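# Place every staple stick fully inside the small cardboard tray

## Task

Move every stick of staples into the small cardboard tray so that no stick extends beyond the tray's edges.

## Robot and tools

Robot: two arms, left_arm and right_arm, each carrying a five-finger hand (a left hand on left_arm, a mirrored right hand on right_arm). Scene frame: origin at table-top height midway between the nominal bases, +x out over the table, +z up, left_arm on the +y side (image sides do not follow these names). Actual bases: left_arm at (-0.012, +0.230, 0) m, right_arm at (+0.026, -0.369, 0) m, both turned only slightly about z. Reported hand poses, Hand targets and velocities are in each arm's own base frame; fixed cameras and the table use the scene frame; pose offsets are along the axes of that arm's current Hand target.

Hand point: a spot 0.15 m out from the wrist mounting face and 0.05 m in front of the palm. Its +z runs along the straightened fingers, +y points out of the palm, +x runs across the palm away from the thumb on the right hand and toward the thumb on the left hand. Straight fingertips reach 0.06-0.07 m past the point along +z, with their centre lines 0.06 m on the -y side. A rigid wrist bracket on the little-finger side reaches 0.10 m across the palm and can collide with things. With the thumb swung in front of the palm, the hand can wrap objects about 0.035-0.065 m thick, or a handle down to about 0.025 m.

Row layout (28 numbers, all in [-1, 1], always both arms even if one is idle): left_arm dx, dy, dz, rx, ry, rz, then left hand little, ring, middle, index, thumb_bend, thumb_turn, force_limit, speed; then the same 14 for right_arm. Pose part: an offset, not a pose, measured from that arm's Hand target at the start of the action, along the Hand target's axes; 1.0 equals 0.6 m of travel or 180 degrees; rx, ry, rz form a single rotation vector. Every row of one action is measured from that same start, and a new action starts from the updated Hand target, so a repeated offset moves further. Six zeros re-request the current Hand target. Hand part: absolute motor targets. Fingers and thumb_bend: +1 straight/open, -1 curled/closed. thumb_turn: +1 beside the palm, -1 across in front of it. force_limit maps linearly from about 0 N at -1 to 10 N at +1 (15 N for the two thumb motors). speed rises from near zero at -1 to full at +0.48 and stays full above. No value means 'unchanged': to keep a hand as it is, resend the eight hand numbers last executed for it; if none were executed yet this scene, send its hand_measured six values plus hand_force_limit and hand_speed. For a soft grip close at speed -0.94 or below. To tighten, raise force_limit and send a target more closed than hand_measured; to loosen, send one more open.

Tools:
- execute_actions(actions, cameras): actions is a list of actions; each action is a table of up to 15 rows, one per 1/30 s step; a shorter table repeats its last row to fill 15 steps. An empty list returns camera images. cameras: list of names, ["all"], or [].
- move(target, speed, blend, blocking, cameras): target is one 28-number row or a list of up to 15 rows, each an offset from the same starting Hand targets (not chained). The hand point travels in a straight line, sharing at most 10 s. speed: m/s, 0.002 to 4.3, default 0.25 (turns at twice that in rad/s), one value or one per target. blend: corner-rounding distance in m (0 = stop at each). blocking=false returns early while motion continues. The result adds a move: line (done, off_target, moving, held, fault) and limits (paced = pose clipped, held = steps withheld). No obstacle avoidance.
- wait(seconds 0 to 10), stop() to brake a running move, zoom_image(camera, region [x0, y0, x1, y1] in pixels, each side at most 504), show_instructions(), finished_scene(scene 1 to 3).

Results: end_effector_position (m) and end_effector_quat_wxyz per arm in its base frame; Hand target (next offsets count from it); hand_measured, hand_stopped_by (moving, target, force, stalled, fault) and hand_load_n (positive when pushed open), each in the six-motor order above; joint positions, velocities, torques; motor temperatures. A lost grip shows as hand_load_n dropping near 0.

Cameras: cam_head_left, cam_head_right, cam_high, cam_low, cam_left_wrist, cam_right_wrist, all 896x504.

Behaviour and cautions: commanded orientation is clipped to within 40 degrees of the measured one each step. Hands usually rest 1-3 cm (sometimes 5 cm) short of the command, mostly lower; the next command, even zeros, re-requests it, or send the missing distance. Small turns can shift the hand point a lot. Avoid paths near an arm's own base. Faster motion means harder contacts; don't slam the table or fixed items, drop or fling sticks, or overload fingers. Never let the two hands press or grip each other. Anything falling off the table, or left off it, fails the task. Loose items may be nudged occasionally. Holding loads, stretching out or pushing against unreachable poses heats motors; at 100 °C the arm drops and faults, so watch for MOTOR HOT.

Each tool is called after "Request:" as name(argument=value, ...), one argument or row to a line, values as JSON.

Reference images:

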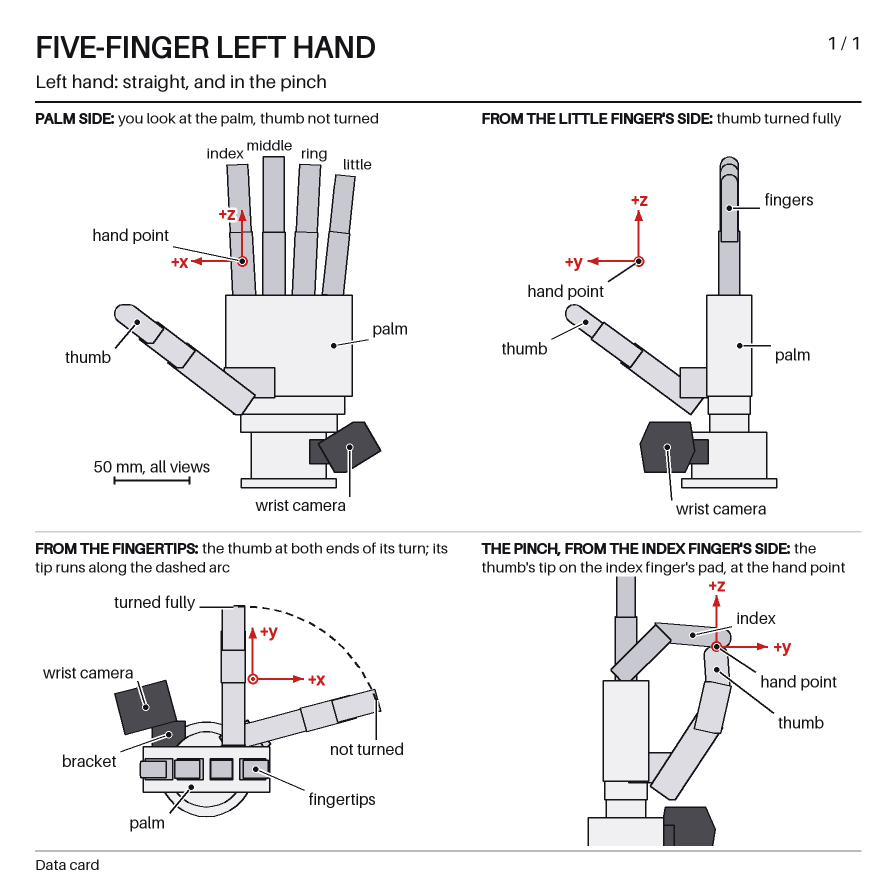

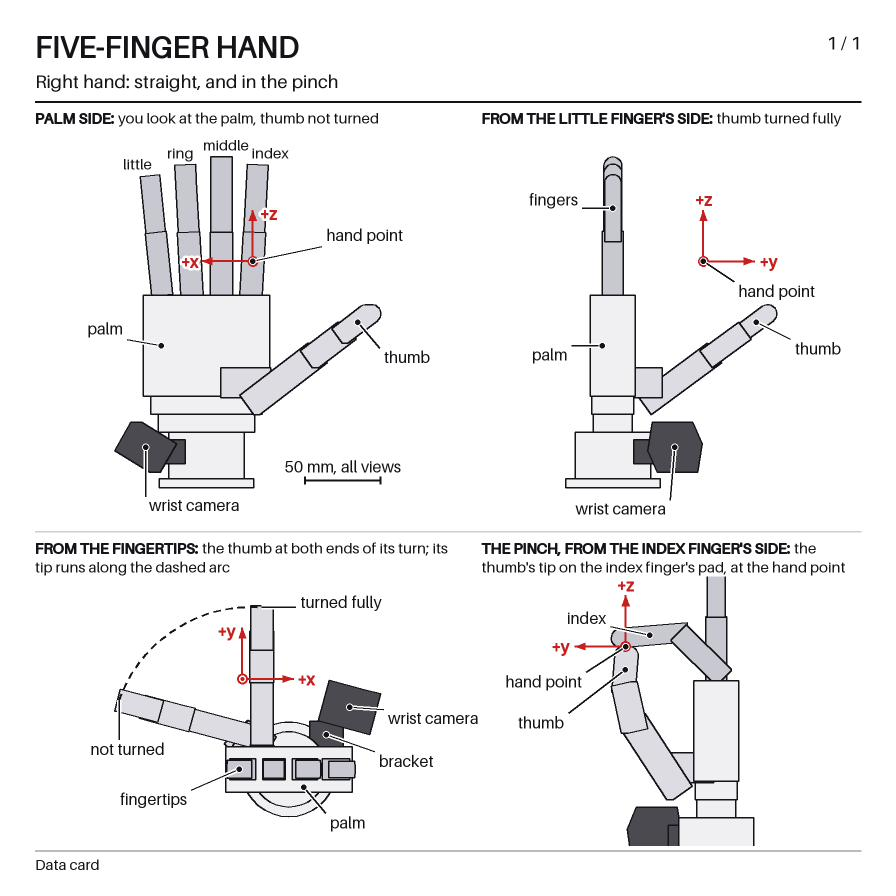

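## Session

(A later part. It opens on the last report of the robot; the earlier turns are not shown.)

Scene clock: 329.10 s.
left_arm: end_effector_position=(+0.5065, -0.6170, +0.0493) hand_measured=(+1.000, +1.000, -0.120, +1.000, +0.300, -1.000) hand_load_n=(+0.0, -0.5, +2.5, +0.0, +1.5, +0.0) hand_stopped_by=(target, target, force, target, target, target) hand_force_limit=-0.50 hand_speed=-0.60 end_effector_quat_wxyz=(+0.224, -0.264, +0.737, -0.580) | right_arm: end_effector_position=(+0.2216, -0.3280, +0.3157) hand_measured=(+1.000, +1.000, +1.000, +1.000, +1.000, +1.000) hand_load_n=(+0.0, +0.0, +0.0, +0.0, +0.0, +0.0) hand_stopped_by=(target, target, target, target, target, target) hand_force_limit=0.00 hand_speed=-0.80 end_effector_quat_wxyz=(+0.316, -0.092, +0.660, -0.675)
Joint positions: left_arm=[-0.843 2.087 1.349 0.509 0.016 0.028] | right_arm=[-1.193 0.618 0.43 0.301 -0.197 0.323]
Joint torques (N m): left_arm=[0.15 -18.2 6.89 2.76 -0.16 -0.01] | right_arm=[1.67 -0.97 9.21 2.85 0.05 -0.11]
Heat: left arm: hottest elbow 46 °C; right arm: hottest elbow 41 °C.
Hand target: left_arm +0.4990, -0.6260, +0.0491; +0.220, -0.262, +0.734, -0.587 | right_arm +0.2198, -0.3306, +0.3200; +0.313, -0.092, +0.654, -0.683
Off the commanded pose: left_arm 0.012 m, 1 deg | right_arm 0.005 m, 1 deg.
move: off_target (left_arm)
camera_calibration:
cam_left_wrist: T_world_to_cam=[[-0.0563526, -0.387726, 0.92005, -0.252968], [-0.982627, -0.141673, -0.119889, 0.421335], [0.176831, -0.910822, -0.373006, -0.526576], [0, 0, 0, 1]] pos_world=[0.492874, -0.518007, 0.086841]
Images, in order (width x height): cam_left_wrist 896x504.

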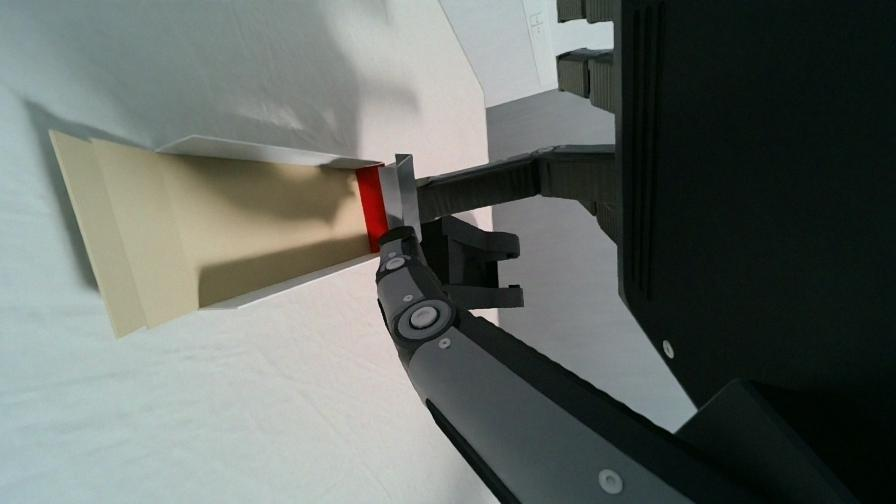

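Request:
move(
  target=[
    [-0.0435,-0.0575,-0.014,0,0,0,1,1,-0.3,1,0.3,-1,-0.5,-0.6,0,0,0,0,0,0,1,1,1,1,1,1,0,-0.8],
    [-0.0073,-0.0002,0.0017,0,0,0,1,1,-0.3,1,0.3,-1,-0.5,-0.6,0,0,0,0,0,0,1,1,1,1,1,1,0,-0.8],
  ],
  speed=0.1,
  cameras=["cam_left_wrist"],
)

Request:
zoom_image(
  camera="cam_left_wrist",
  region=[220, 80, 480, 330],
)

Scene clock: 350.33 s.
left_arm: end_effector_position=(+0.5105, -0.6129, +0.0464) hand_measured=(+1.000, +1.000, -0.120, +1.000, +0.300, -1.000) hand_load_n=(+0.0, +0.0, +2.5, +0.5, +1.5, +0.5) hand_stopped_by=(target, target, force, target, target, target) hand_force_limit=-0.50 hand_speed=-0.60 end_effector_quat_wxyz=(+0.223, -0.266, +0.738, -0.579) | right_arm: end_effector_position=(+0.2216, -0.3280, +0.3157) hand_measured=(+1.000, +1.000, +1.000, +1.000, +1.000, +1.000) hand_load_n=(+0.0, +0.0, +0.0, -0.5, +0.0, +0.0) hand_stopped_by=(target, target, target, target, target, target) hand_force_limit=0.00 hand_speed=-0.80 end_effector_quat_wxyz=(+0.316, -0.092, +0.660, -0.675)
Joint positions: left_arm=[-0.834 2.09 1.349 0.508 0.023 0.028] | right_arm=[-1.193 0.618 0.43 0.301 -0.197 0.323]
Joint torques (N m): left_arm=[0.15 -18.37 6.86 2.45 -0.18 0.01] | right_arm=[1.9 -1.49 9.24 2.95 0.02 -0.07]
Heat: left arm: hottest elbow 46 °C; right arm: hottest elbow 42 °C.
Hand target: left_arm +0.5029, -0.6240, +0.0490; +0.220, -0.262, +0.734, -0.587 | right_arm +0.2198, -0.3306, +0.3200; +0.313, -0.092, +0.654, -0.683
Off the commanded pose: left_arm 0.014 m, 1 deg | right_arm 0.005 m, 1 deg.
move: off_target (left_arm)
camera_calibration:
cam_left_wrist: T_world_to_cam=[[-0.0515745, -0.390033, 0.919355, -0.252323], [-0.982831, -0.143479, -0.116006, 0.424252], [0.177155, -0.909554, -0.375937, -0.523943], [0, 0, 0, 1]] pos_world=[0.496774, -0.514097, 0.0842209]
Images, in order (width x height): cam_left_wrist 896x504.

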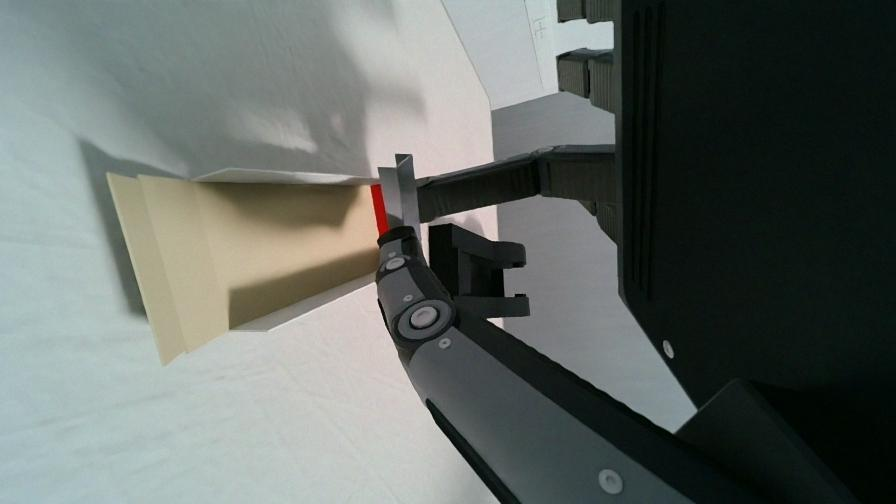

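Scaled by 1.938 from the camera's 896x504 image, which has a finer 1280x720 frame.

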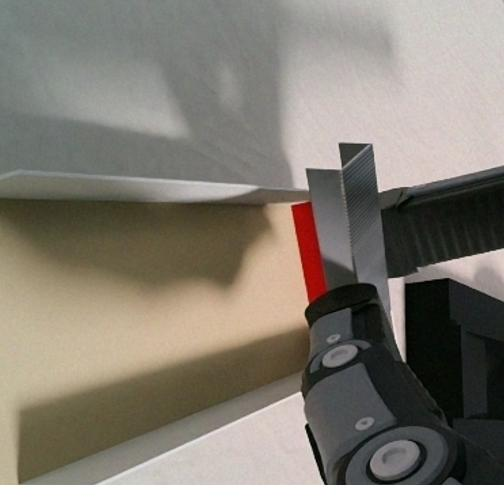

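Request:
move(
  target=[0.001,0.0330,0.0075,0,0,0,1,1,-0.3,1,0.3,-1,-0.5,-0.6,0,0,0,0,0,0,1,1,1,1,1,1,0,-0.8],
  speed=0.03,
  cameras=["cam_left_wrist"],
)

Request:
zoom_image(
  camera="cam_left_wrist",
  region=[220, 80, 480, 330],
)

Scene clock: 360.63 s.
left_arm: end_effector_position=(+0.5119, -0.6147, +0.0336) hand_measured=(+1.000, +1.000, -0.120, +1.000, +0.300, -1.000) hand_load_n=(+0.0, +0.0, +2.0, +0.0, +1.5, +0.5) hand_stopped_by=(target, target, force, target, target, target) hand_force_limit=-0.50 hand_speed=-0.60 end_effector_quat_wxyz=(+0.225, -0.264, +0.735, -0.583) | right_arm: end_effector_position=(+0.2216, -0.3280, +0.3157) hand_measured=(+1.000, +1.000, +1.000, +1.000, +1.000, +1.000) hand_load_n=(+0.0, +0.0, +0.0, -0.5, +0.0, -0.5) hand_stopped_by=(target, target, target, target, target, target) hand_force_limit=0.00 hand_speed=-0.80 end_effector_quat_wxyz=(+0.316, -0.092, +0.660, -0.675)
Joint positions: left_arm=[-0.834 2.12 1.349 0.548 0.022 0.028] | right_arm=[-1.193 0.618 0.43 0.301 -0.197 0.323]
Joint torques (N m): left_arm=[0.09 -18.9 6.45 2.61 -0.16 0.11] | right_arm=[1.79 -1.03 9.35 2.99 0 -0.09]
Heat: left arm: hottest elbow 45 °C; right arm: hottest elbow 42 °C.
Hand target: left_arm +0.5028, -0.6243, +0.0288; +0.220, -0.262, +0.734, -0.587 | right_arm +0.2198, -0.3306, +0.3200; +0.313, -0.092, +0.654, -0.683
Off the commanded pose: left_arm 0.014 m, 1 deg | right_arm 0.005 m, 1 deg.
move: off_target (left_arm)
camera_calibration:
cam_left_wrist: T_world_to_cam=[[-0.0584048, -0.382581, 0.922074, -0.233222], [-0.98189, -0.144735, -0.122246, 0.42289], [0.180225, -0.912515, -0.367199, -0.534234], [0, 0, 0, 1]] pos_world=[0.497893, -0.515516, 0.0705739]
Images, in order (width x height): cam_left_wrist 896x504.

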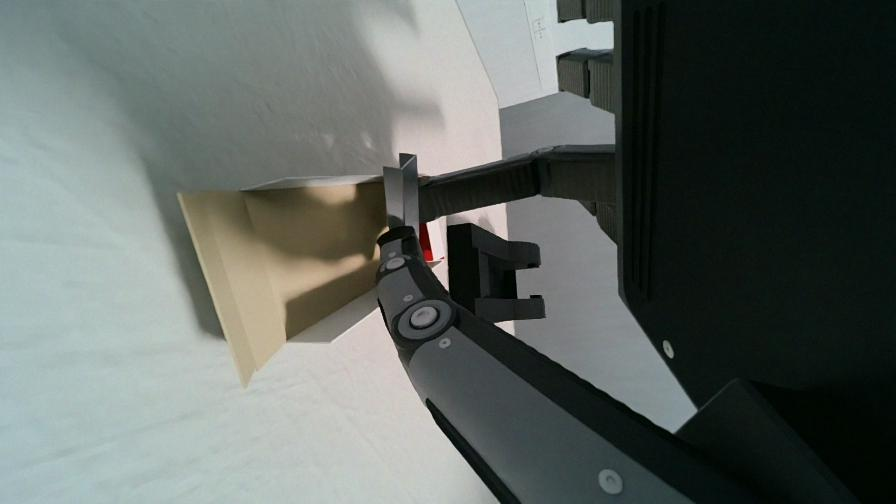

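Scaled by 1.938 from the camera's 896x504 image, which has a finer 1280x720 frame.

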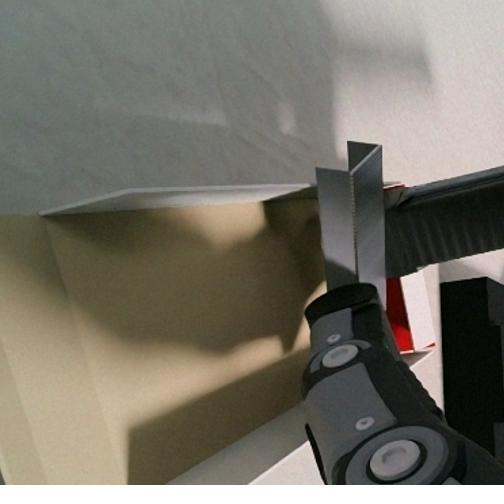

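Request:
move(
  target=[0.0088,0.0,0.0,0,0,0,1,1,-0.3,1,0.3,-1,-0.5,-0.6,0,0,0,0,0,0,1,1,1,1,1,1,0,-0.8],
  speed=0.03,
  cameras=["cam_left_wrist"],
)

Request:
zoom_image(
  camera="cam_left_wrist",
  region=[220, 80, 480, 330],
)

Scene clock: 366.23 s.
left_arm: end_effector_position=(+0.5080, -0.6181, +0.0335) hand_measured=(+1.000, +1.000, -0.120, +1.000, +0.300, -1.000) hand_load_n=(+0.0, +0.0, +2.5, +0.0, +1.5, +0.0) hand_stopped_by=(target, target, force, target, target, target) hand_force_limit=-0.50 hand_speed=-0.60 end_effector_quat_wxyz=(+0.226, -0.264, +0.735, -0.582) | right_arm: end_effector_position=(+0.2216, -0.3280, +0.3157) hand_measured=(+1.000, +1.000, +1.000, +1.000, +1.000, +1.000) hand_load_n=(+0.0, +0.0, +0.0, +0.0, +0.0, -0.5) hand_stopped_by=(target, target, target, target, target, target) hand_force_limit=0.00 hand_speed=-0.80 end_effector_quat_wxyz=(+0.316, -0.092, +0.660, -0.675)
Joint positions: left_arm=[-0.843 2.12 1.349 0.548 0.014 0.028] | right_arm=[-1.193 0.618 0.43 0.301 -0.197 0.323]
Joint torques (N m): left_arm=[0.73 -17.79 6.35 2.66 -0.19 -0.03] | right_arm=[1.67 -1.61 9.26 2.77 0.03 -0.13]
Heat: left arm: hottest elbow 45 °C; right arm: hottest elbow 42 °C.
Hand target: left_arm +0.4988, -0.6276, +0.0287; +0.220, -0.262, +0.734, -0.587 | right_arm +0.2198, -0.3306, +0.3200; +0.313, -0.092, +0.654, -0.683
Off the commanded pose: left_arm 0.014 m, 1 deg | right_arm 0.005 m, 1 deg.
move: off_target (left_arm)
camera_calibration:
cam_left_wrist: T_world_to_cam=[[-0.0598591, -0.383712, 0.921511, -0.234614], [-0.981802, -0.144044, -0.123755, 0.418976], [0.180225, -0.912149, -0.368107, -0.53647], [0, 0, 0, 1]] pos_world=[0.493993, -0.519014, 0.0705712]
Images, in order (width x height): cam_left_wrist 896x504.

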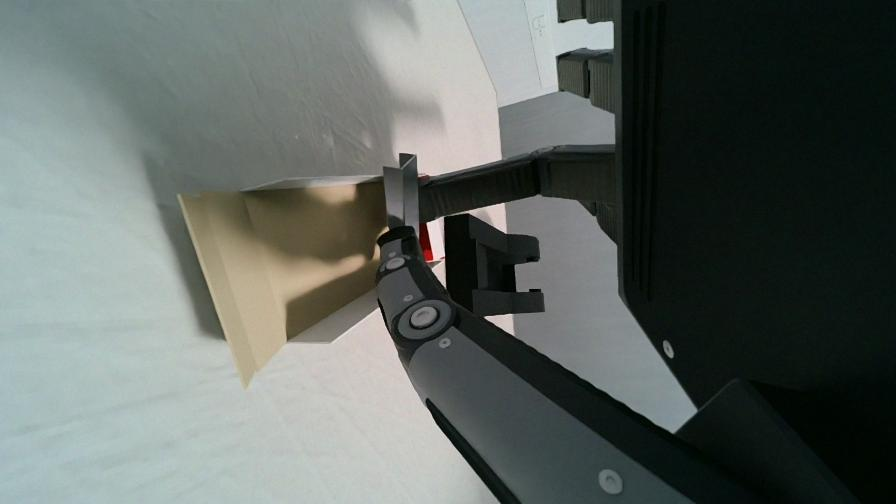

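Scaled by 1.938 from the camera's 896x504 image, which has a finer 1280x720 frame.

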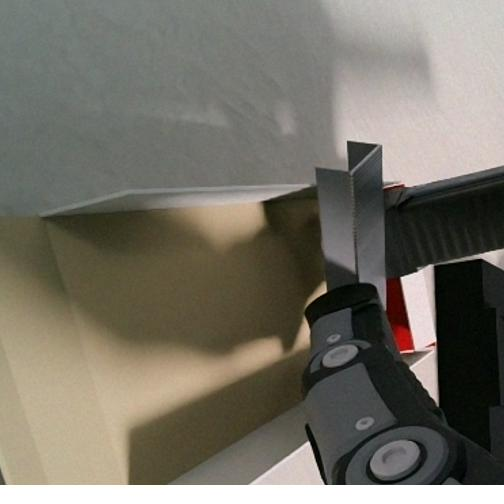

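Request:
move(
  target=[
    [0.0,-0.0325,-0.0072,0,0,0,1,1,-0.3,1,0.3,-1,-0.5,-0.6,0,0,0,0,0,0,1,1,1,1,1,1,0,-0.8],
    [0.0105,-0.0497,-0.0072,0,-0.065,-0.015,1,1,-0.3,1,0.3,-1,-0.5,-0.6,0,0,0,0,0,0,1,1,1,1,1,1,0,-0.8],
  ],
  speed=0.06,
  cameras=["cam_left_wrist"],
)

Request:
zoom_image(
  camera="cam_left_wrist",
  region=[220, 80, 480, 330],
)

Scene clock: 383.07 s.
left_arm: end_effector_position=(+0.5012, -0.6213, +0.0327) hand_measured=(+1.000, +1.000, -0.120, +1.000, +0.300, -1.000) hand_load_n=(+0.0, +0.0, +2.0, +0.0, +1.5, +0.0) hand_stopped_by=(target, target, force, target, target, target) hand_force_limit=-0.50 hand_speed=-0.60 end_effector_quat_wxyz=(+0.283, -0.340, +0.711, -0.547) | right_arm: end_effector_position=(+0.2216, -0.3280, +0.3157) hand_measured=(+1.000, +1.000, +1.000, +1.000, +1.000, +1.000) hand_load_n=(+0.0, +0.0, +0.0, +0.0, +0.0, +0.0) hand_stopped_by=(target, target, target, target, target, target) hand_force_limit=0.00 hand_speed=-0.80 end_effector_quat_wxyz=(+0.316, -0.092, +0.660, -0.675)
Joint positions: left_arm=[-0.914 2.109 1.349 0.506 -0.259 -0.035] | right_arm=[-1.193 0.618 0.43 0.301 -0.197 0.323]
Joint torques (N m): left_arm=[-0.09 -21.6 7.19 1.63 -0.24 -0.09] | right_arm=[1.26 -1.32 9.43 2.84 0.06 -0.08]
Heat: left arm: hottest elbow 45 °C; right arm: hottest elbow 42 °C.
Hand target: left_arm +0.4951, -0.6336, +0.0585; +0.280, -0.338, +0.701, -0.562 | right_arm +0.2198, -0.3306, +0.3200; +0.313, -0.092, +0.654, -0.683
Off the commanded pose: left_arm 0.029 m, 2 deg | right_arm 0.005 m, 1 deg.
move: off_target (left_arm)
camera_calibration:
cam_left_wrist: T_world_to_cam=[[0.0341868, -0.405062, 0.91365, -0.295694], [-0.932647, -0.341468, -0.11649, 0.264145], [0.359168, -0.84813, -0.389454, -0.587694], [0, 0, 0, 1]] pos_world=[0.467543, -0.528019, 0.072052]
Images, in order (width x height): cam_left_wrist 896x504.

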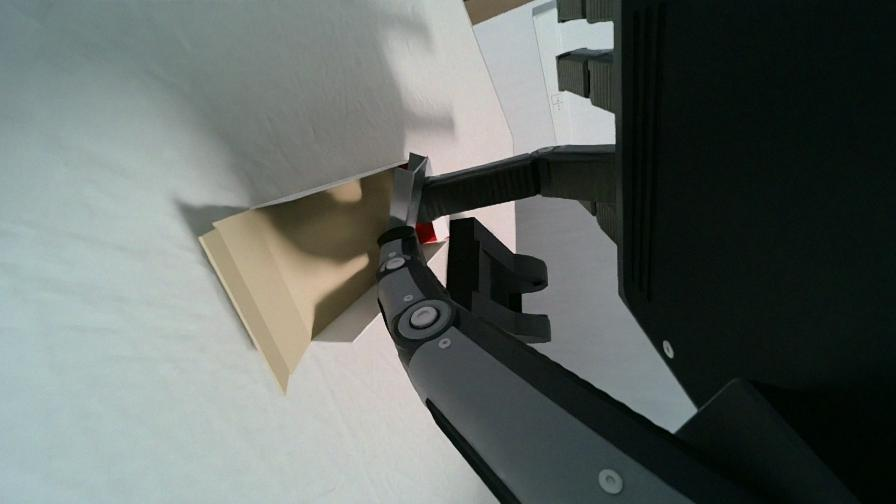

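Scaled by 1.938 from the camera's 896x504 image, which has a finer 1280x720 frame.

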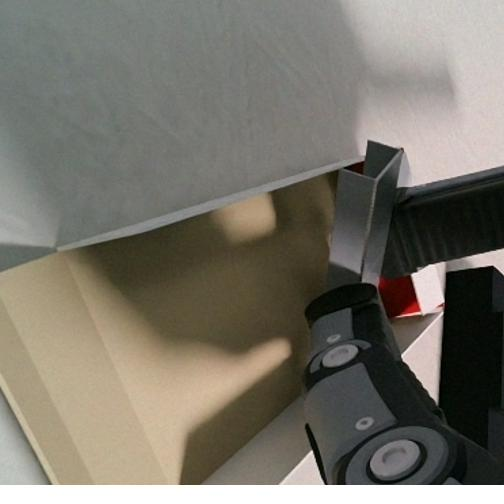

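Request:
move(
  target=[0.0,0.0150,0.0033,0,0,0,1,1,-0.3,1,0.3,-1,-0.5,-0.6,0,0,0,0,0,0,1,1,1,1,1,1,0,-0.8],
  speed=0.03,
  cameras=["cam_left_wrist"],
)

Request:
zoom_image(
  camera="cam_left_wrist",
  region=[220, 80, 480, 330],
)

Scene clock: 397.63 s.
left_arm: end_effector_position=(+0.5011, -0.6214, +0.0327) hand_measured=(+1.000, +1.000, -0.120, +1.000, +0.300, -1.000) hand_load_n=(+0.0, +0.0, +2.0, +0.0, +1.5, +0.5) hand_stopped_by=(target, target, force, target, target, target) hand_force_limit=-0.50 hand_speed=-0.60 end_effector_quat_wxyz=(+0.283, -0.340, +0.711, -0.547) | right_arm: end_effector_position=(+0.2216, -0.3280, +0.3157) hand_measured=(+1.000, +1.000, +1.000, +1.000, +1.000, +1.000) hand_load_n=(+0.0, +0.0, -0.5, +0.0, +0.0, +0.0) hand_stopped_by=(target, target, target, target, target, target) hand_force_limit=0.00 hand_speed=-0.80 end_effector_quat_wxyz=(+0.316, -0.092, +0.660, -0.675)
Joint positions: left_arm=[-0.914 2.109 1.349 0.506 -0.259 -0.035] | right_arm=[-1.193 0.618 0.43 0.301 -0.197 0.323]
Joint torques (N m): left_arm=[0.32 -20.95 6.87 2.29 -0.2 0.01] | right_arm=[1.67 -0.97 9.28 2.95 0.04 -0.1]
Heat: left arm: hottest elbow 45 °C; right arm: hottest elbow 42 °C.
Hand target: left_arm +0.4952, -0.6335, +0.0493; +0.280, -0.338, +0.701, -0.562 | right_arm +0.2198, -0.3306, +0.3200; +0.313, -0.092, +0.654, -0.683
Off the commanded pose: left_arm 0.021 m, 2 deg | right_arm 0.005 m, 1 deg.
move: off_target (left_arm)
camera_calibration:
cam_left_wrist: T_world_to_cam=[[0.0346156, -0.40447, 0.913896, -0.29551], [-0.932632, -0.341706, -0.115906, 0.263958], [0.359165, -0.848316, -0.38905, -0.587859], [0, 0, 0, 1]] pos_world=[0.467543, -0.52802, 0.0719534]
Images, in order (width x height): cam_left_wrist 896x504.

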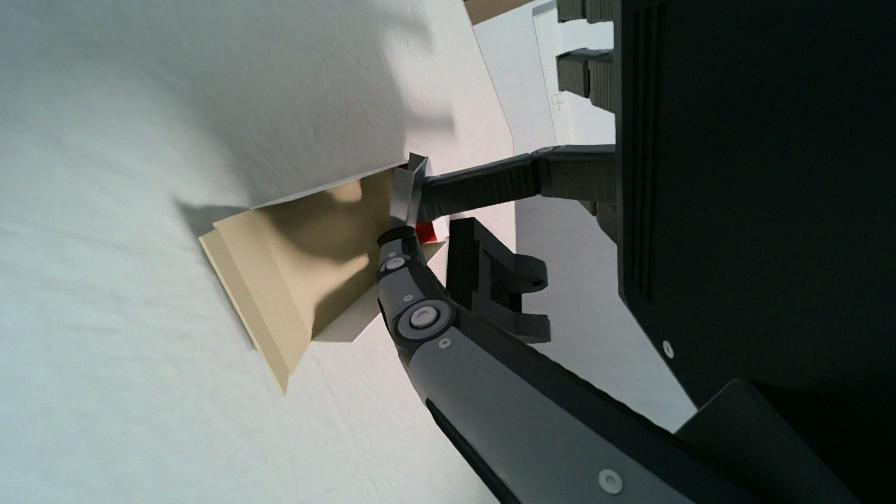

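Scaled by 1.938 from the camera's 896x504 image, which has a finer 1280x720 frame.

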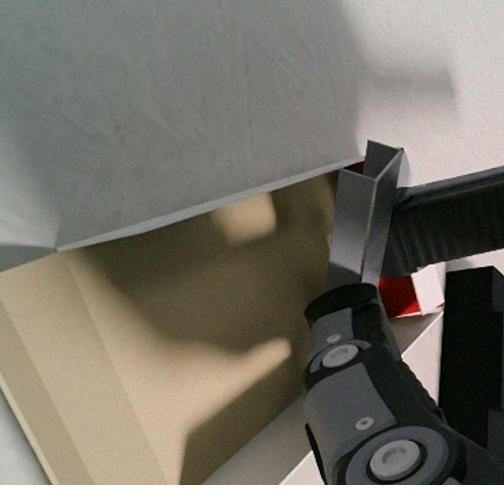

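Request:
move(
  target=[0.0,0.0240,0.0053,0,0,0,1,1,-0.3,1,0.3,-1,-0.5,-0.6,0,0,0,0,0,0,1,1,1,1,1,1,0,-0.8],
  speed=0.02,
  cameras=[],
)

Scene clock: 400.57 s.
left_arm: end_effector_position=(+0.5029, -0.6237, +0.0385) hand_measured=(+1.000, +1.000, -0.120, +1.000, +0.300, -1.000) hand_load_n=(+0.0, +0.0, +2.0, +0.0, +1.5, +0.0) hand_stopped_by=(target, target, force, target, target, target) hand_force_limit=-0.50 hand_speed=-0.60 end_effector_quat_wxyz=(+0.285, -0.339, +0.704, -0.556) | right_arm: end_effector_position=(+0.2216, -0.3280, +0.3157) hand_measured=(+1.000, +1.000, +1.000, +1.000, +1.000, +1.000) hand_load_n=(+0.0, +0.0, -0.5, -0.5, +0.5, -0.5) hand_stopped_by=(target, target, target, target, target, target) hand_force_limit=0.00 hand_speed=-0.80 end_effector_quat_wxyz=(+0.316, -0.092, +0.660, -0.675)
Joint positions: left_arm=[-0.914 2.109 1.349 0.53 -0.259 -0.035] | right_arm=[-1.193 0.618 0.43 0.301 -0.197 0.323]
Joint torques (N m): left_arm=[0.56 -19.08 6.95 2.81 -0.22 0] | right_arm=[2.02 -0.97 9.25 2.89 0.05 -0.09]
Heat: left arm: hottest elbow 45 °C; right arm: hottest elbow 42 °C.
Hand target: left_arm +0.4953, -0.6335, +0.0347; +0.280, -0.338, +0.701, -0.562 | right_arm +0.2198, -0.3306, +0.3200; +0.313, -0.092, +0.654, -0.683
Off the commanded pose: left_arm 0.013 m, 1 deg | right_arm 0.005 m, 1 deg.
move: off_target (left_arm)
No camera images: "cameras" was empty.

Request:
move(
  target=[0.0,0.0240,0.0053,0,0,0,1,1,-0.3,1,0.3,-1,-0.5,-0.6,0,0,0,0,0,0,1,1,1,1,1,1,0,-0.8],
  speed=0.02,
  cameras=["cam_left_wrist"],
)

Request:
zoom_image(
  camera="cam_left_wrist",
  region=[220, 80, 480, 330],
)

Scene clock: 404.53 s.
left_arm: end_effector_position=(+0.5040, -0.6250, +0.0292) hand_measured=(+1.000, +1.000, -0.120, +1.000, +0.300, -1.000) hand_load_n=(+0.0, +0.0, +2.0, +0.0, +1.0, +0.0) hand_stopped_by=(target, target, force, target, target, target) hand_force_limit=-0.50 hand_speed=-0.60 end_effector_quat_wxyz=(+0.285, -0.339, +0.700, -0.560) | right_arm: end_effector_position=(+0.2216, -0.3280, +0.3157) hand_measured=(+1.000, +1.000, +1.000, +1.000, +1.000, +1.000) hand_load_n=(+0.0, +0.0, +0.0, -0.5, +0.0, +0.0) hand_stopped_by=(target, target, target, target, target, target) hand_force_limit=0.00 hand_speed=-0.80 end_effector_quat_wxyz=(+0.316, -0.092, +0.660, -0.675)
Joint positions: left_arm=[-0.914 2.131 1.349 0.563 -0.259 -0.036] | right_arm=[-1.193 0.618 0.43 0.301 -0.197 0.323]
Joint torques (N m): left_arm=[0.26 -17.32 6.46 2.47 -0.23 0] | right_arm=[2.26 -1.38 9.03 2.91 0.06 -0.09]
Heat: left arm: hottest elbow 45 °C; right arm: hottest elbow 42 °C.
Hand target: left_arm +0.4955, -0.6333, +0.0197; +0.280, -0.338, +0.701, -0.562 | right_arm +0.2198, -0.3306, +0.3200; +0.313, -0.092, +0.654, -0.683
Off the commanded pose: left_arm 0.015 m, 1 deg | right_arm 0.005 m, 1 deg.
move: off_target (left_arm)
camera_calibration:
cam_left_wrist: T_world_to_cam=[[0.0158915, -0.379578, 0.925023, -0.269285], [-0.929967, -0.345458, -0.12578, 0.261629], [0.3673, -0.858242, -0.358484, -0.604432], [0, 0, 0, 1]] pos_world=[0.469594, -0.530582, 0.0653234]
Images, in order (width x height): cam_left_wrist 896x504.

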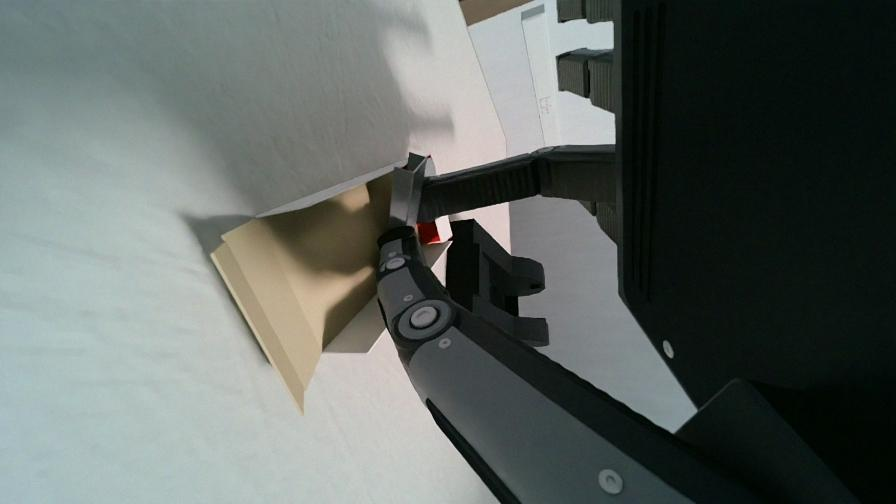

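Scaled by 1.938 from the camera's 896x504 image, which has a finer 1280x720 frame.

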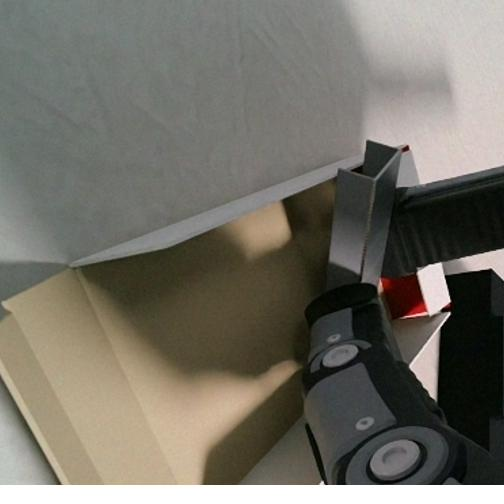

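Request:
move(
  target=[0,0,0,0,0,0,1,1,0.0,1,0.3,-1,-0.5,-0.85,0,0,0,0,0,0,1,1,1,1,1,1,0,-0.8],
  speed=0.02,
  cameras=["cam_left_wrist"],
)

Request:
zoom_image(
  camera="cam_left_wrist",
  region=[220, 80, 480, 330],
)

Scene clock: 407.83 s.
left_arm: end_effector_position=(+0.5039, -0.6250, +0.0293) hand_measured=(+1.000, +1.000, +0.000, +1.000, +0.300, -1.000) hand_load_n=(+0.0, +0.0, +0.0, -0.5, -0.5, +0.0) hand_stopped_by=(target, target, target, target, target, target) hand_force_limit=-0.50 hand_speed=-0.85 end_effector_quat_wxyz=(+0.285, -0.339, +0.700, -0.560) | right_arm: end_effector_position=(+0.2216, -0.3280, +0.3157) hand_measured=(+1.000, +1.000, +1.000, +1.000, +1.000, +1.000) hand_load_n=(+0.0, +0.0, +0.0, +0.0, +0.0, -0.5) hand_stopped_by=(target, target, target, target, target, target) hand_force_limit=0.00 hand_speed=-0.80 end_effector_quat_wxyz=(+0.316, -0.092, +0.660, -0.675)
Joint positions: left_arm=[-0.914 2.131 1.349 0.563 -0.259 -0.036] | right_arm=[-1.193 0.618 0.43 0.301 -0.197 0.323]
Joint torques (N m): left_arm=[0.09 -17.49 6.64 2.22 -0.14 -0.02] | right_arm=[1.08 -1.55 9.13 2.86 0.03 -0.06]
Heat: left arm: hottest elbow 44 °C; right arm: hottest elbow 42 °C.
Hand target: left_arm +0.4955, -0.6333, +0.0200; +0.280, -0.338, +0.701, -0.562 | right_arm +0.2198, -0.3306, +0.3200; +0.313, -0.092, +0.654, -0.683
Off the commanded pose: left_arm 0.015 m, 1 deg | right_arm 0.005 m, 1 deg.
move: off_target (left_arm)
camera_calibration:
cam_left_wrist: T_world_to_cam=[[0.0164394, -0.378935, 0.925277, -0.269163], [-0.929995, -0.345653, -0.125035, 0.261349], [0.367205, -0.858447, -0.35809, -0.604608], [0, 0, 0, 1]] pos_world=[0.469493, -0.530683, 0.0652245]
Images, in order (width x height): cam_left_wrist 896x504.

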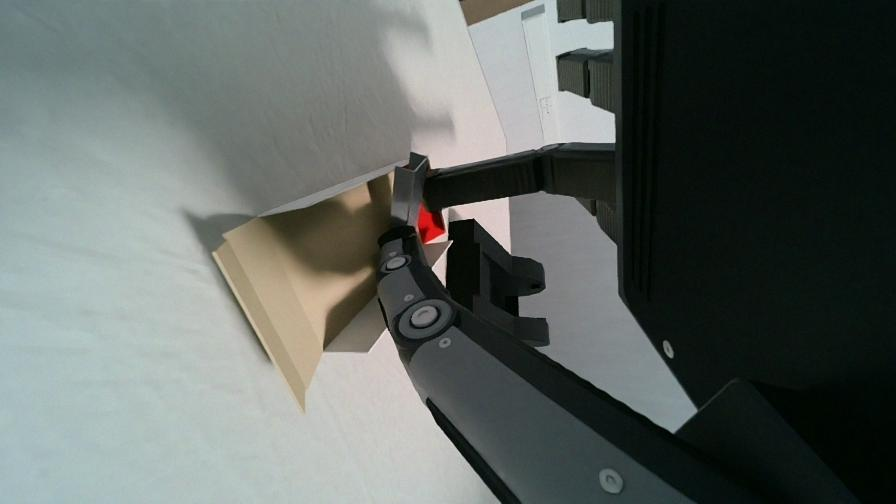

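Scaled by 1.938 from the camera's 896x504 image, which has a finer 1280x720 frame.

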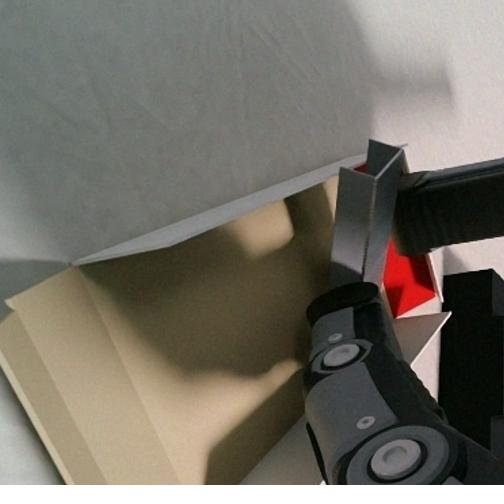

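Request:
move(
  target=[
    [-0.003,-0.09,-0.03,0,0,0,1,1,0.2,1,0.3,-1,-0.5,-0.85,0,0,0,0,0,0,1,1,1,1,1,1,0,-0.8],
  ],
  speed=0.05,
  cameras=["cam_left_wrist"],
)

Request:
zoom_image(
  camera="cam_left_wrist",
  region=[180, 80, 480, 380],
)

Scene clock: 411.47 s.
left_arm: end_effector_position=(+0.5001, -0.6202, +0.0601) hand_measured=(+1.000, +1.000, +0.200, +1.000, +0.300, -1.000) hand_load_n=(+0.0, +0.0, +0.0, +0.0, +0.0, +0.0) hand_stopped_by=(target, target, target, target, target, target) hand_force_limit=-0.50 hand_speed=-0.85 end_effector_quat_wxyz=(+0.284, -0.340, +0.706, -0.553) | right_arm: end_effector_position=(+0.2216, -0.3280, +0.3157) hand_measured=(+1.000, +1.000, +1.000, +1.000, +1.000, +1.000) hand_load_n=(+0.0, +0.0, +0.0, +0.0, +0.0, +0.0) hand_stopped_by=(target, target, target, target, target, target) hand_force_limit=0.00 hand_speed=-0.80 end_effector_quat_wxyz=(+0.316, -0.092, +0.660, -0.675)
Joint positions: left_arm=[-0.914 2.061 1.343 0.479 -0.259 -0.037] | right_arm=[-1.193 0.618 0.43 0.301 -0.197 0.323]
Joint torques (N m): left_arm=[-0.73 -21.83 6.58 1.81 -0.18 0.08] | right_arm=[1.73 -0.67 9.48 2.85 0.04 -0.12]
Heat: left arm: hottest elbow 44 °C; right arm: hottest elbow 42 °C.
Hand target: left_arm +0.4913, -0.6286, +0.0765; +0.280, -0.338, +0.701, -0.562 | right_arm +0.2198, -0.3306, +0.3200; +0.313, -0.092, +0.654, -0.683
Off the commanded pose: left_arm 0.021 m, 1 deg | right_arm 0.005 m, 1 deg.
move: off_target (left_arm)
camera_calibration:
cam_left_wrist: T_world_to_cam=[[0.0275934, -0.392337, 0.919408, -0.309315], [-0.931406, -0.34403, -0.118854, 0.264737], [0.362934, -0.853062, -0.374918, -0.581518], [0, 0, 0, 1]] pos_world=[0.466166, -0.526349, 0.0978298]
Images, in order (width x height): cam_left_wrist 896x504.

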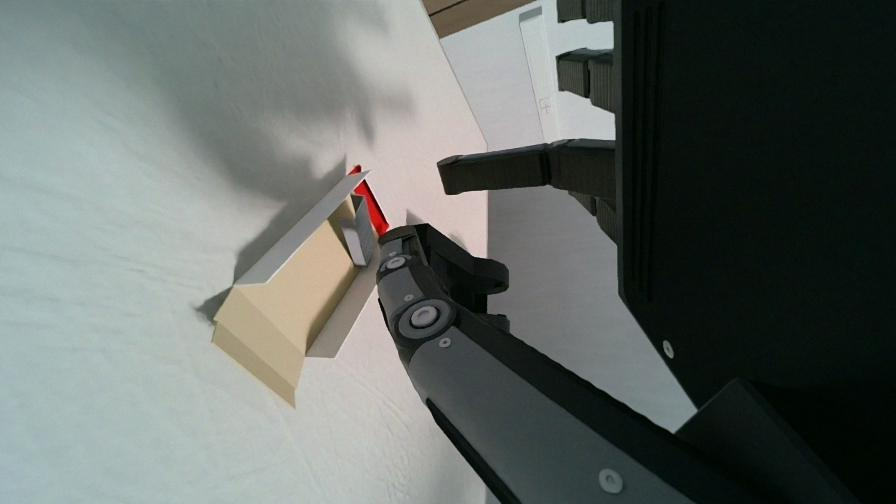

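Scaled by 1.680 from the camera's 896x504 image, which has a finer 1280x720 frame.

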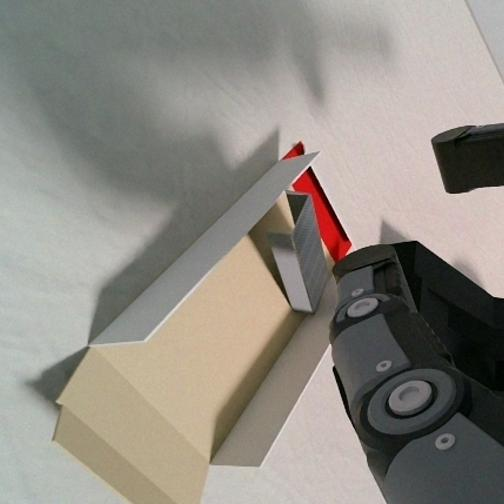

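Request:
move(
  target=[
    [-0.0018,-0.1368,-0.0295,0,0,0,1,1,0.35,1,0.25,-1,-0.5,-0.5,0,0,0,0,0,0,1,1,1,1,1,1,0,-0.8],
    [-0.0347,0.0467,-0.6357,-0.01,0.229,0.0495,1,1,0.35,1,0.25,-1,-0.5,-0.5,0,0,0,0,0,0,1,1,1,1,1,1,0,-0.8],
  ],
  speed=0.2,
  blend=[0.03,0],
  cameras=["cam_left_wrist","cam_high"],
)

Request:
zoom_image(
  camera="cam_left_wrist",
  region=[220, 80, 480, 330],
)

Request:
zoom_image(
  camera="cam_high",
  region=[230, 200, 400, 380],
)

Scene clock: 432.90 s.
left_arm: end_effector_position=(+0.1978, -0.3821, +0.1258) hand_measured=(+1.000, +1.000, +0.350, +1.000, +0.250, -1.000) hand_load_n=(+0.0, +0.0, +0.0, -0.5, +0.0, +0.0) hand_stopped_by=(target, target, target, target, target, target) hand_force_limit=-0.50 hand_speed=-0.50 end_effector_quat_wxyz=(+0.043, -0.069, +0.789, -0.609) | right_arm: end_effector_position=(+0.2216, -0.3280, +0.3157) hand_measured=(+1.000, +1.000, +1.000, +1.000, +1.000, +1.000) hand_load_n=(+0.0, +0.0, +0.0, +0.0, +0.0, +0.0) hand_stopped_by=(target, target, target, target, target, target) hand_force_limit=0.00 hand_speed=-0.80 end_effector_quat_wxyz=(+0.316, -0.092, +0.660, -0.675)
Joint positions: left_arm=[-0.795 1.147 0.44 0.395 0.596 0.161] | right_arm=[-1.193 0.618 0.43 0.301 -0.197 0.323]
Joint torques (N m): left_arm=[2.32 -6.48 6.93 1.63 0.28 0.23] | right_arm=[2.2 -0.79 9.22 3.02 0 -0.11]
Heat: left arm: hottest elbow 44 °C; right arm: hottest elbow 42 °C.
Hand target: left_arm +0.2051, -0.3797, +0.1300; +0.052, -0.069, +0.787, -0.611 | right_arm +0.2198, -0.3306, +0.3200; +0.313, -0.092, +0.654, -0.683
Off the commanded pose: left_arm 0.009 m, 1 deg | right_arm 0.005 m, 1 deg.
move: done
camera_calibration:
cam_left_wrist: T_world_to_cam=[[-0.207562, -0.322245, 0.923621, -0.195303], [-0.918089, 0.390106, -0.070214, 0.344532], [-0.337684, -0.86254, -0.376821, -0.108854], [0, 0, 0, 1]] pos_world=[0.239015, -0.29123, 0.163558]
Images, in order (width x height): cam_high 896x504, cam_left_wrist 896x504.

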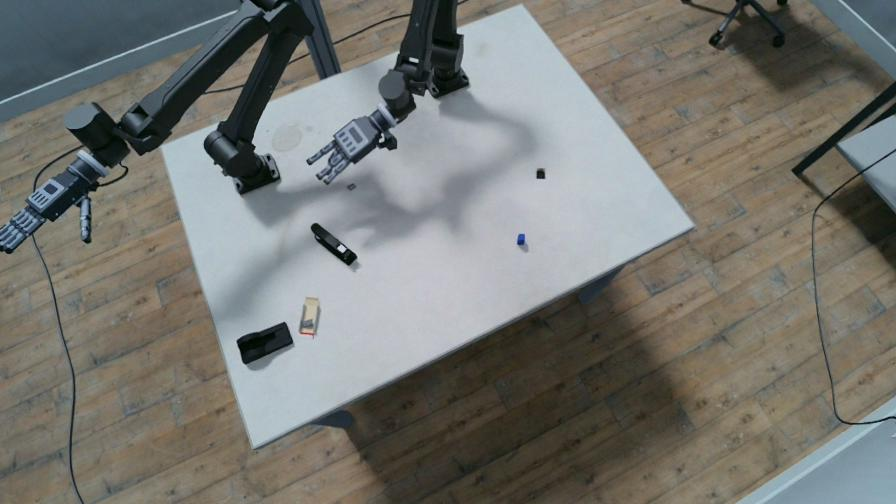

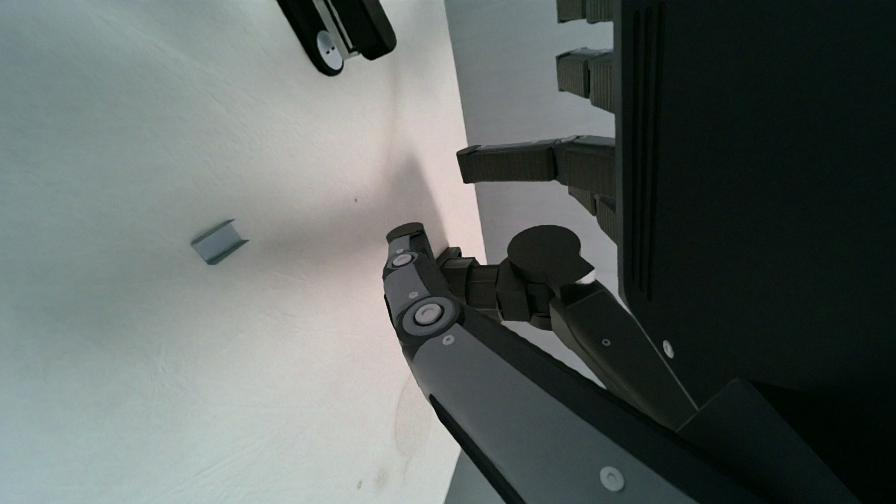

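Scaled by 1.938 from the camera's 896x504 image, which has a finer 1280x720 frame.

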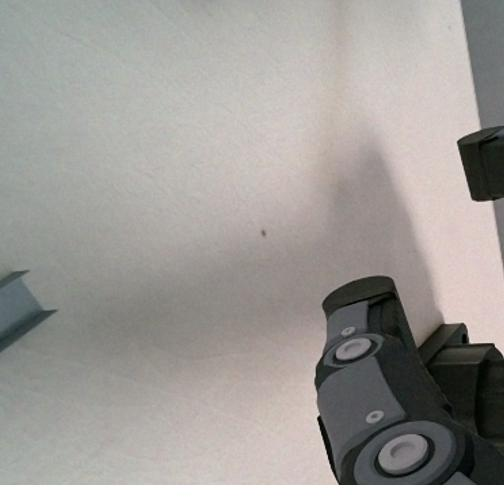

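Scaled by 2.800 from the camera's 896x504 image, which has a finer 1280x720 frame.

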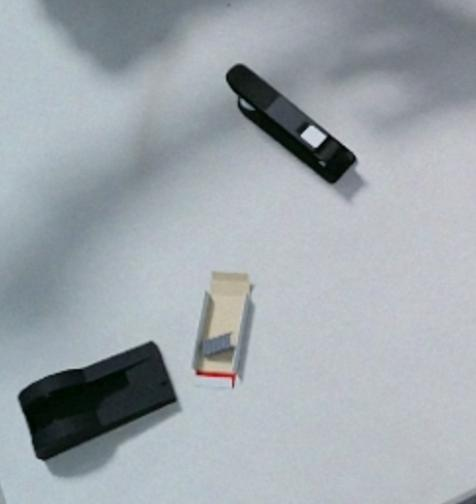

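Request:
wait(
  seconds=0.2,
  cameras=["cam_left_wrist","cam_high"],
)

Scene clock: 452.13 s.
left_arm: end_effector_position=(+0.1978, -0.3821, +0.1258) hand_measured=(+1.000, +1.000, +0.350, +1.000, +0.250, -1.000) hand_load_n=(+0.0, +0.0, +0.0, +0.0, +0.0, +0.0) hand_stopped_by=(target, target, target, target, target, target) hand_force_limit=-0.50 hand_speed=-0.50 end_effector_quat_wxyz=(+0.043, -0.069, +0.789, -0.609) | right_arm: end_effector_position=(+0.2216, -0.3280, +0.3157) hand_measured=(+1.000, +1.000, +1.000, +1.000, +1.000, +1.000) hand_load_n=(+0.0, +0.0, +0.0, +0.0, +0.0, +0.0) hand_stopped_by=(target, target, target, target, target, target) hand_force_limit=0.00 hand_speed=-0.80 end_effector_quat_wxyz=(+0.316, -0.092, +0.660, -0.675)
Joint positions: left_arm=[-0.795 1.147 0.44 0.395 0.596 0.162] | right_arm=[-1.193 0.618 0.43 0.301 -0.197 0.323]
Joint torques (N m): left_arm=[2.02 -6.3 6.94 1.43 0.22 0.2] | right_arm=[1.73 -0.97 9.28 2.81 -0.02 -0.11]
Heat: left arm: hottest elbow 44 °C; right arm: hottest elbow 42 °C.
Hand target: left_arm +0.2051, -0.3797, +0.1300; +0.052, -0.068, +0.787, -0.611 | right_arm +0.2198, -0.3306, +0.3200; +0.313, -0.092, +0.654, -0.683
Off the commanded pose: left_arm 0.009 m, 1 deg | right_arm 0.005 m, 1 deg.
wait: 0.20 s; at rest from the start
camera_calibration:
cam_left_wrist: T_world_to_cam=[[-0.208293, -0.322357, 0.923418, -0.195105], [-0.917963, 0.390293, -0.0708146, 0.344747], [-0.337576, -0.862414, -0.377207, -0.108746], [0, 0, 0, 1]] pos_world=[0.239116, -0.29123, 0.163557]
Images, in order (width x height): cam_high 896x504, cam_left_wrist 896x504.

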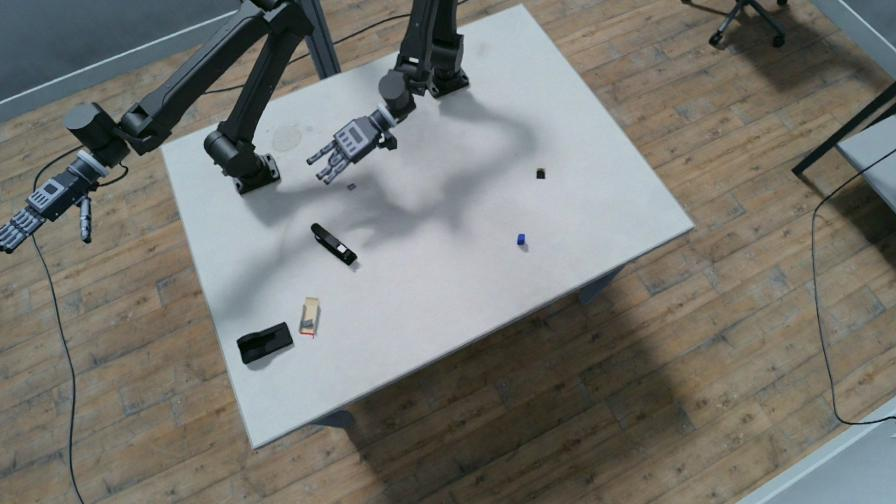

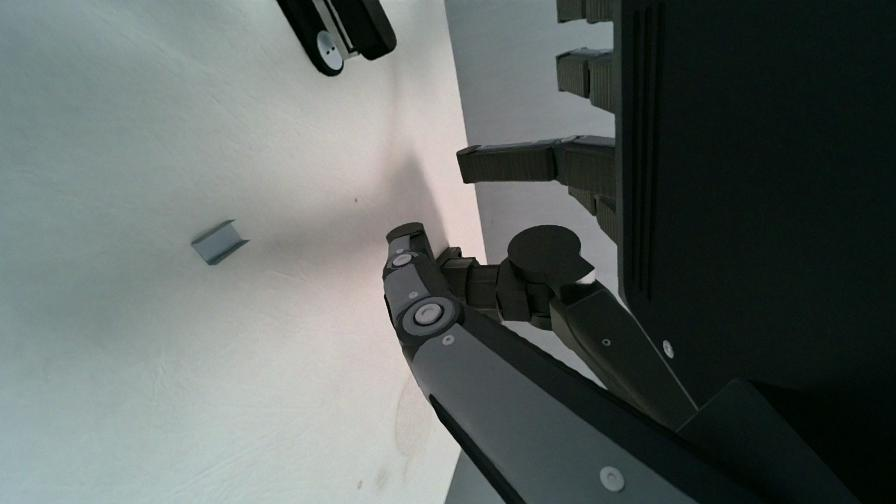

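Request:
move(
  target=[-0.001,0.0981,0.02,0,0,0,1,1,0.35,1,0.25,-1,-0.5,-0.5,0,0,0,0,0,0,1,1,1,1,1,1,0,-0.8],
  speed=0.15,
  cameras=["cam_left_wrist"],
)

Scene clock: 460.27 s.
left_arm: end_effector_position=(+0.1960, -0.3773, +0.0651) hand_measured=(+1.000, +1.000, +0.350, +1.000, +0.250, -1.000) hand_load_n=(+0.0, +0.0, +0.0, +0.0, +0.0, +0.0) hand_stopped_by=(target, target, target, target, target, target) hand_force_limit=-0.50 hand_speed=-0.50 end_effector_quat_wxyz=(+0.040, -0.071, +0.792, -0.605) | right_arm: end_effector_position=(+0.2216, -0.3280, +0.3157) hand_measured=(+1.000, +1.000, +1.000, +1.000, +1.000, +1.000) hand_load_n=(+0.0, +0.0, +0.0, +0.0, +0.0, +0.0) hand_stopped_by=(target, target, target, target, target, target) hand_force_limit=0.00 hand_speed=-0.80 end_effector_quat_wxyz=(+0.316, -0.092, +0.660, -0.675)
Joint positions: left_arm=[-0.788 1.343 0.365 0.65 0.602 0.167] | right_arm=[-1.193 0.618 0.43 0.301 -0.197 0.323]
Joint torques (N m): left_arm=[1.67 -7.94 5.23 2.62 0.26 0.19] | right_arm=[1.49 -1.03 9.29 2.88 0.05 -0.11]
Heat: left arm: hottest elbow 44 °C; right arm: hottest elbow 42 °C.
Hand target: left_arm +0.2051, -0.3766, +0.0699; +0.052, -0.069, +0.787, -0.611 | right_arm +0.2198, -0.3306, +0.3200; +0.313, -0.092, +0.654, -0.683
Off the commanded pose: left_arm 0.010 m, 2 deg | right_arm 0.005 m, 1 deg.
move: done
camera_calibration:
cam_left_wrist: T_world_to_cam=[[-0.200843, -0.332375, 0.921515, -0.143004], [-0.918269, 0.39155, -0.0589101, 0.3367], [-0.341238, -0.85803, -0.38385, -0.125329], [0, 0, 0, 1]] pos_world=[0.237693, -0.286902, 0.103508]
Images, in order (width x height): cam_left_wrist 896x504.

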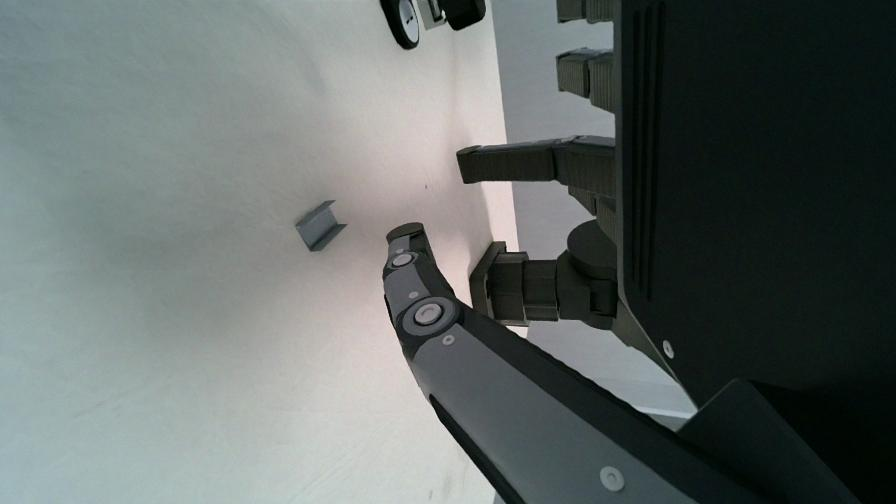

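Request:
zoom_image(
  camera="cam_left_wrist",
  region=[260, 160, 440, 280],
)

Scaled by 2.800 from the camera's 896x504 image, which has a finer 1280x720 frame.

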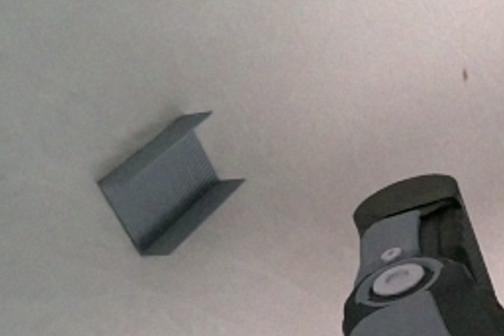

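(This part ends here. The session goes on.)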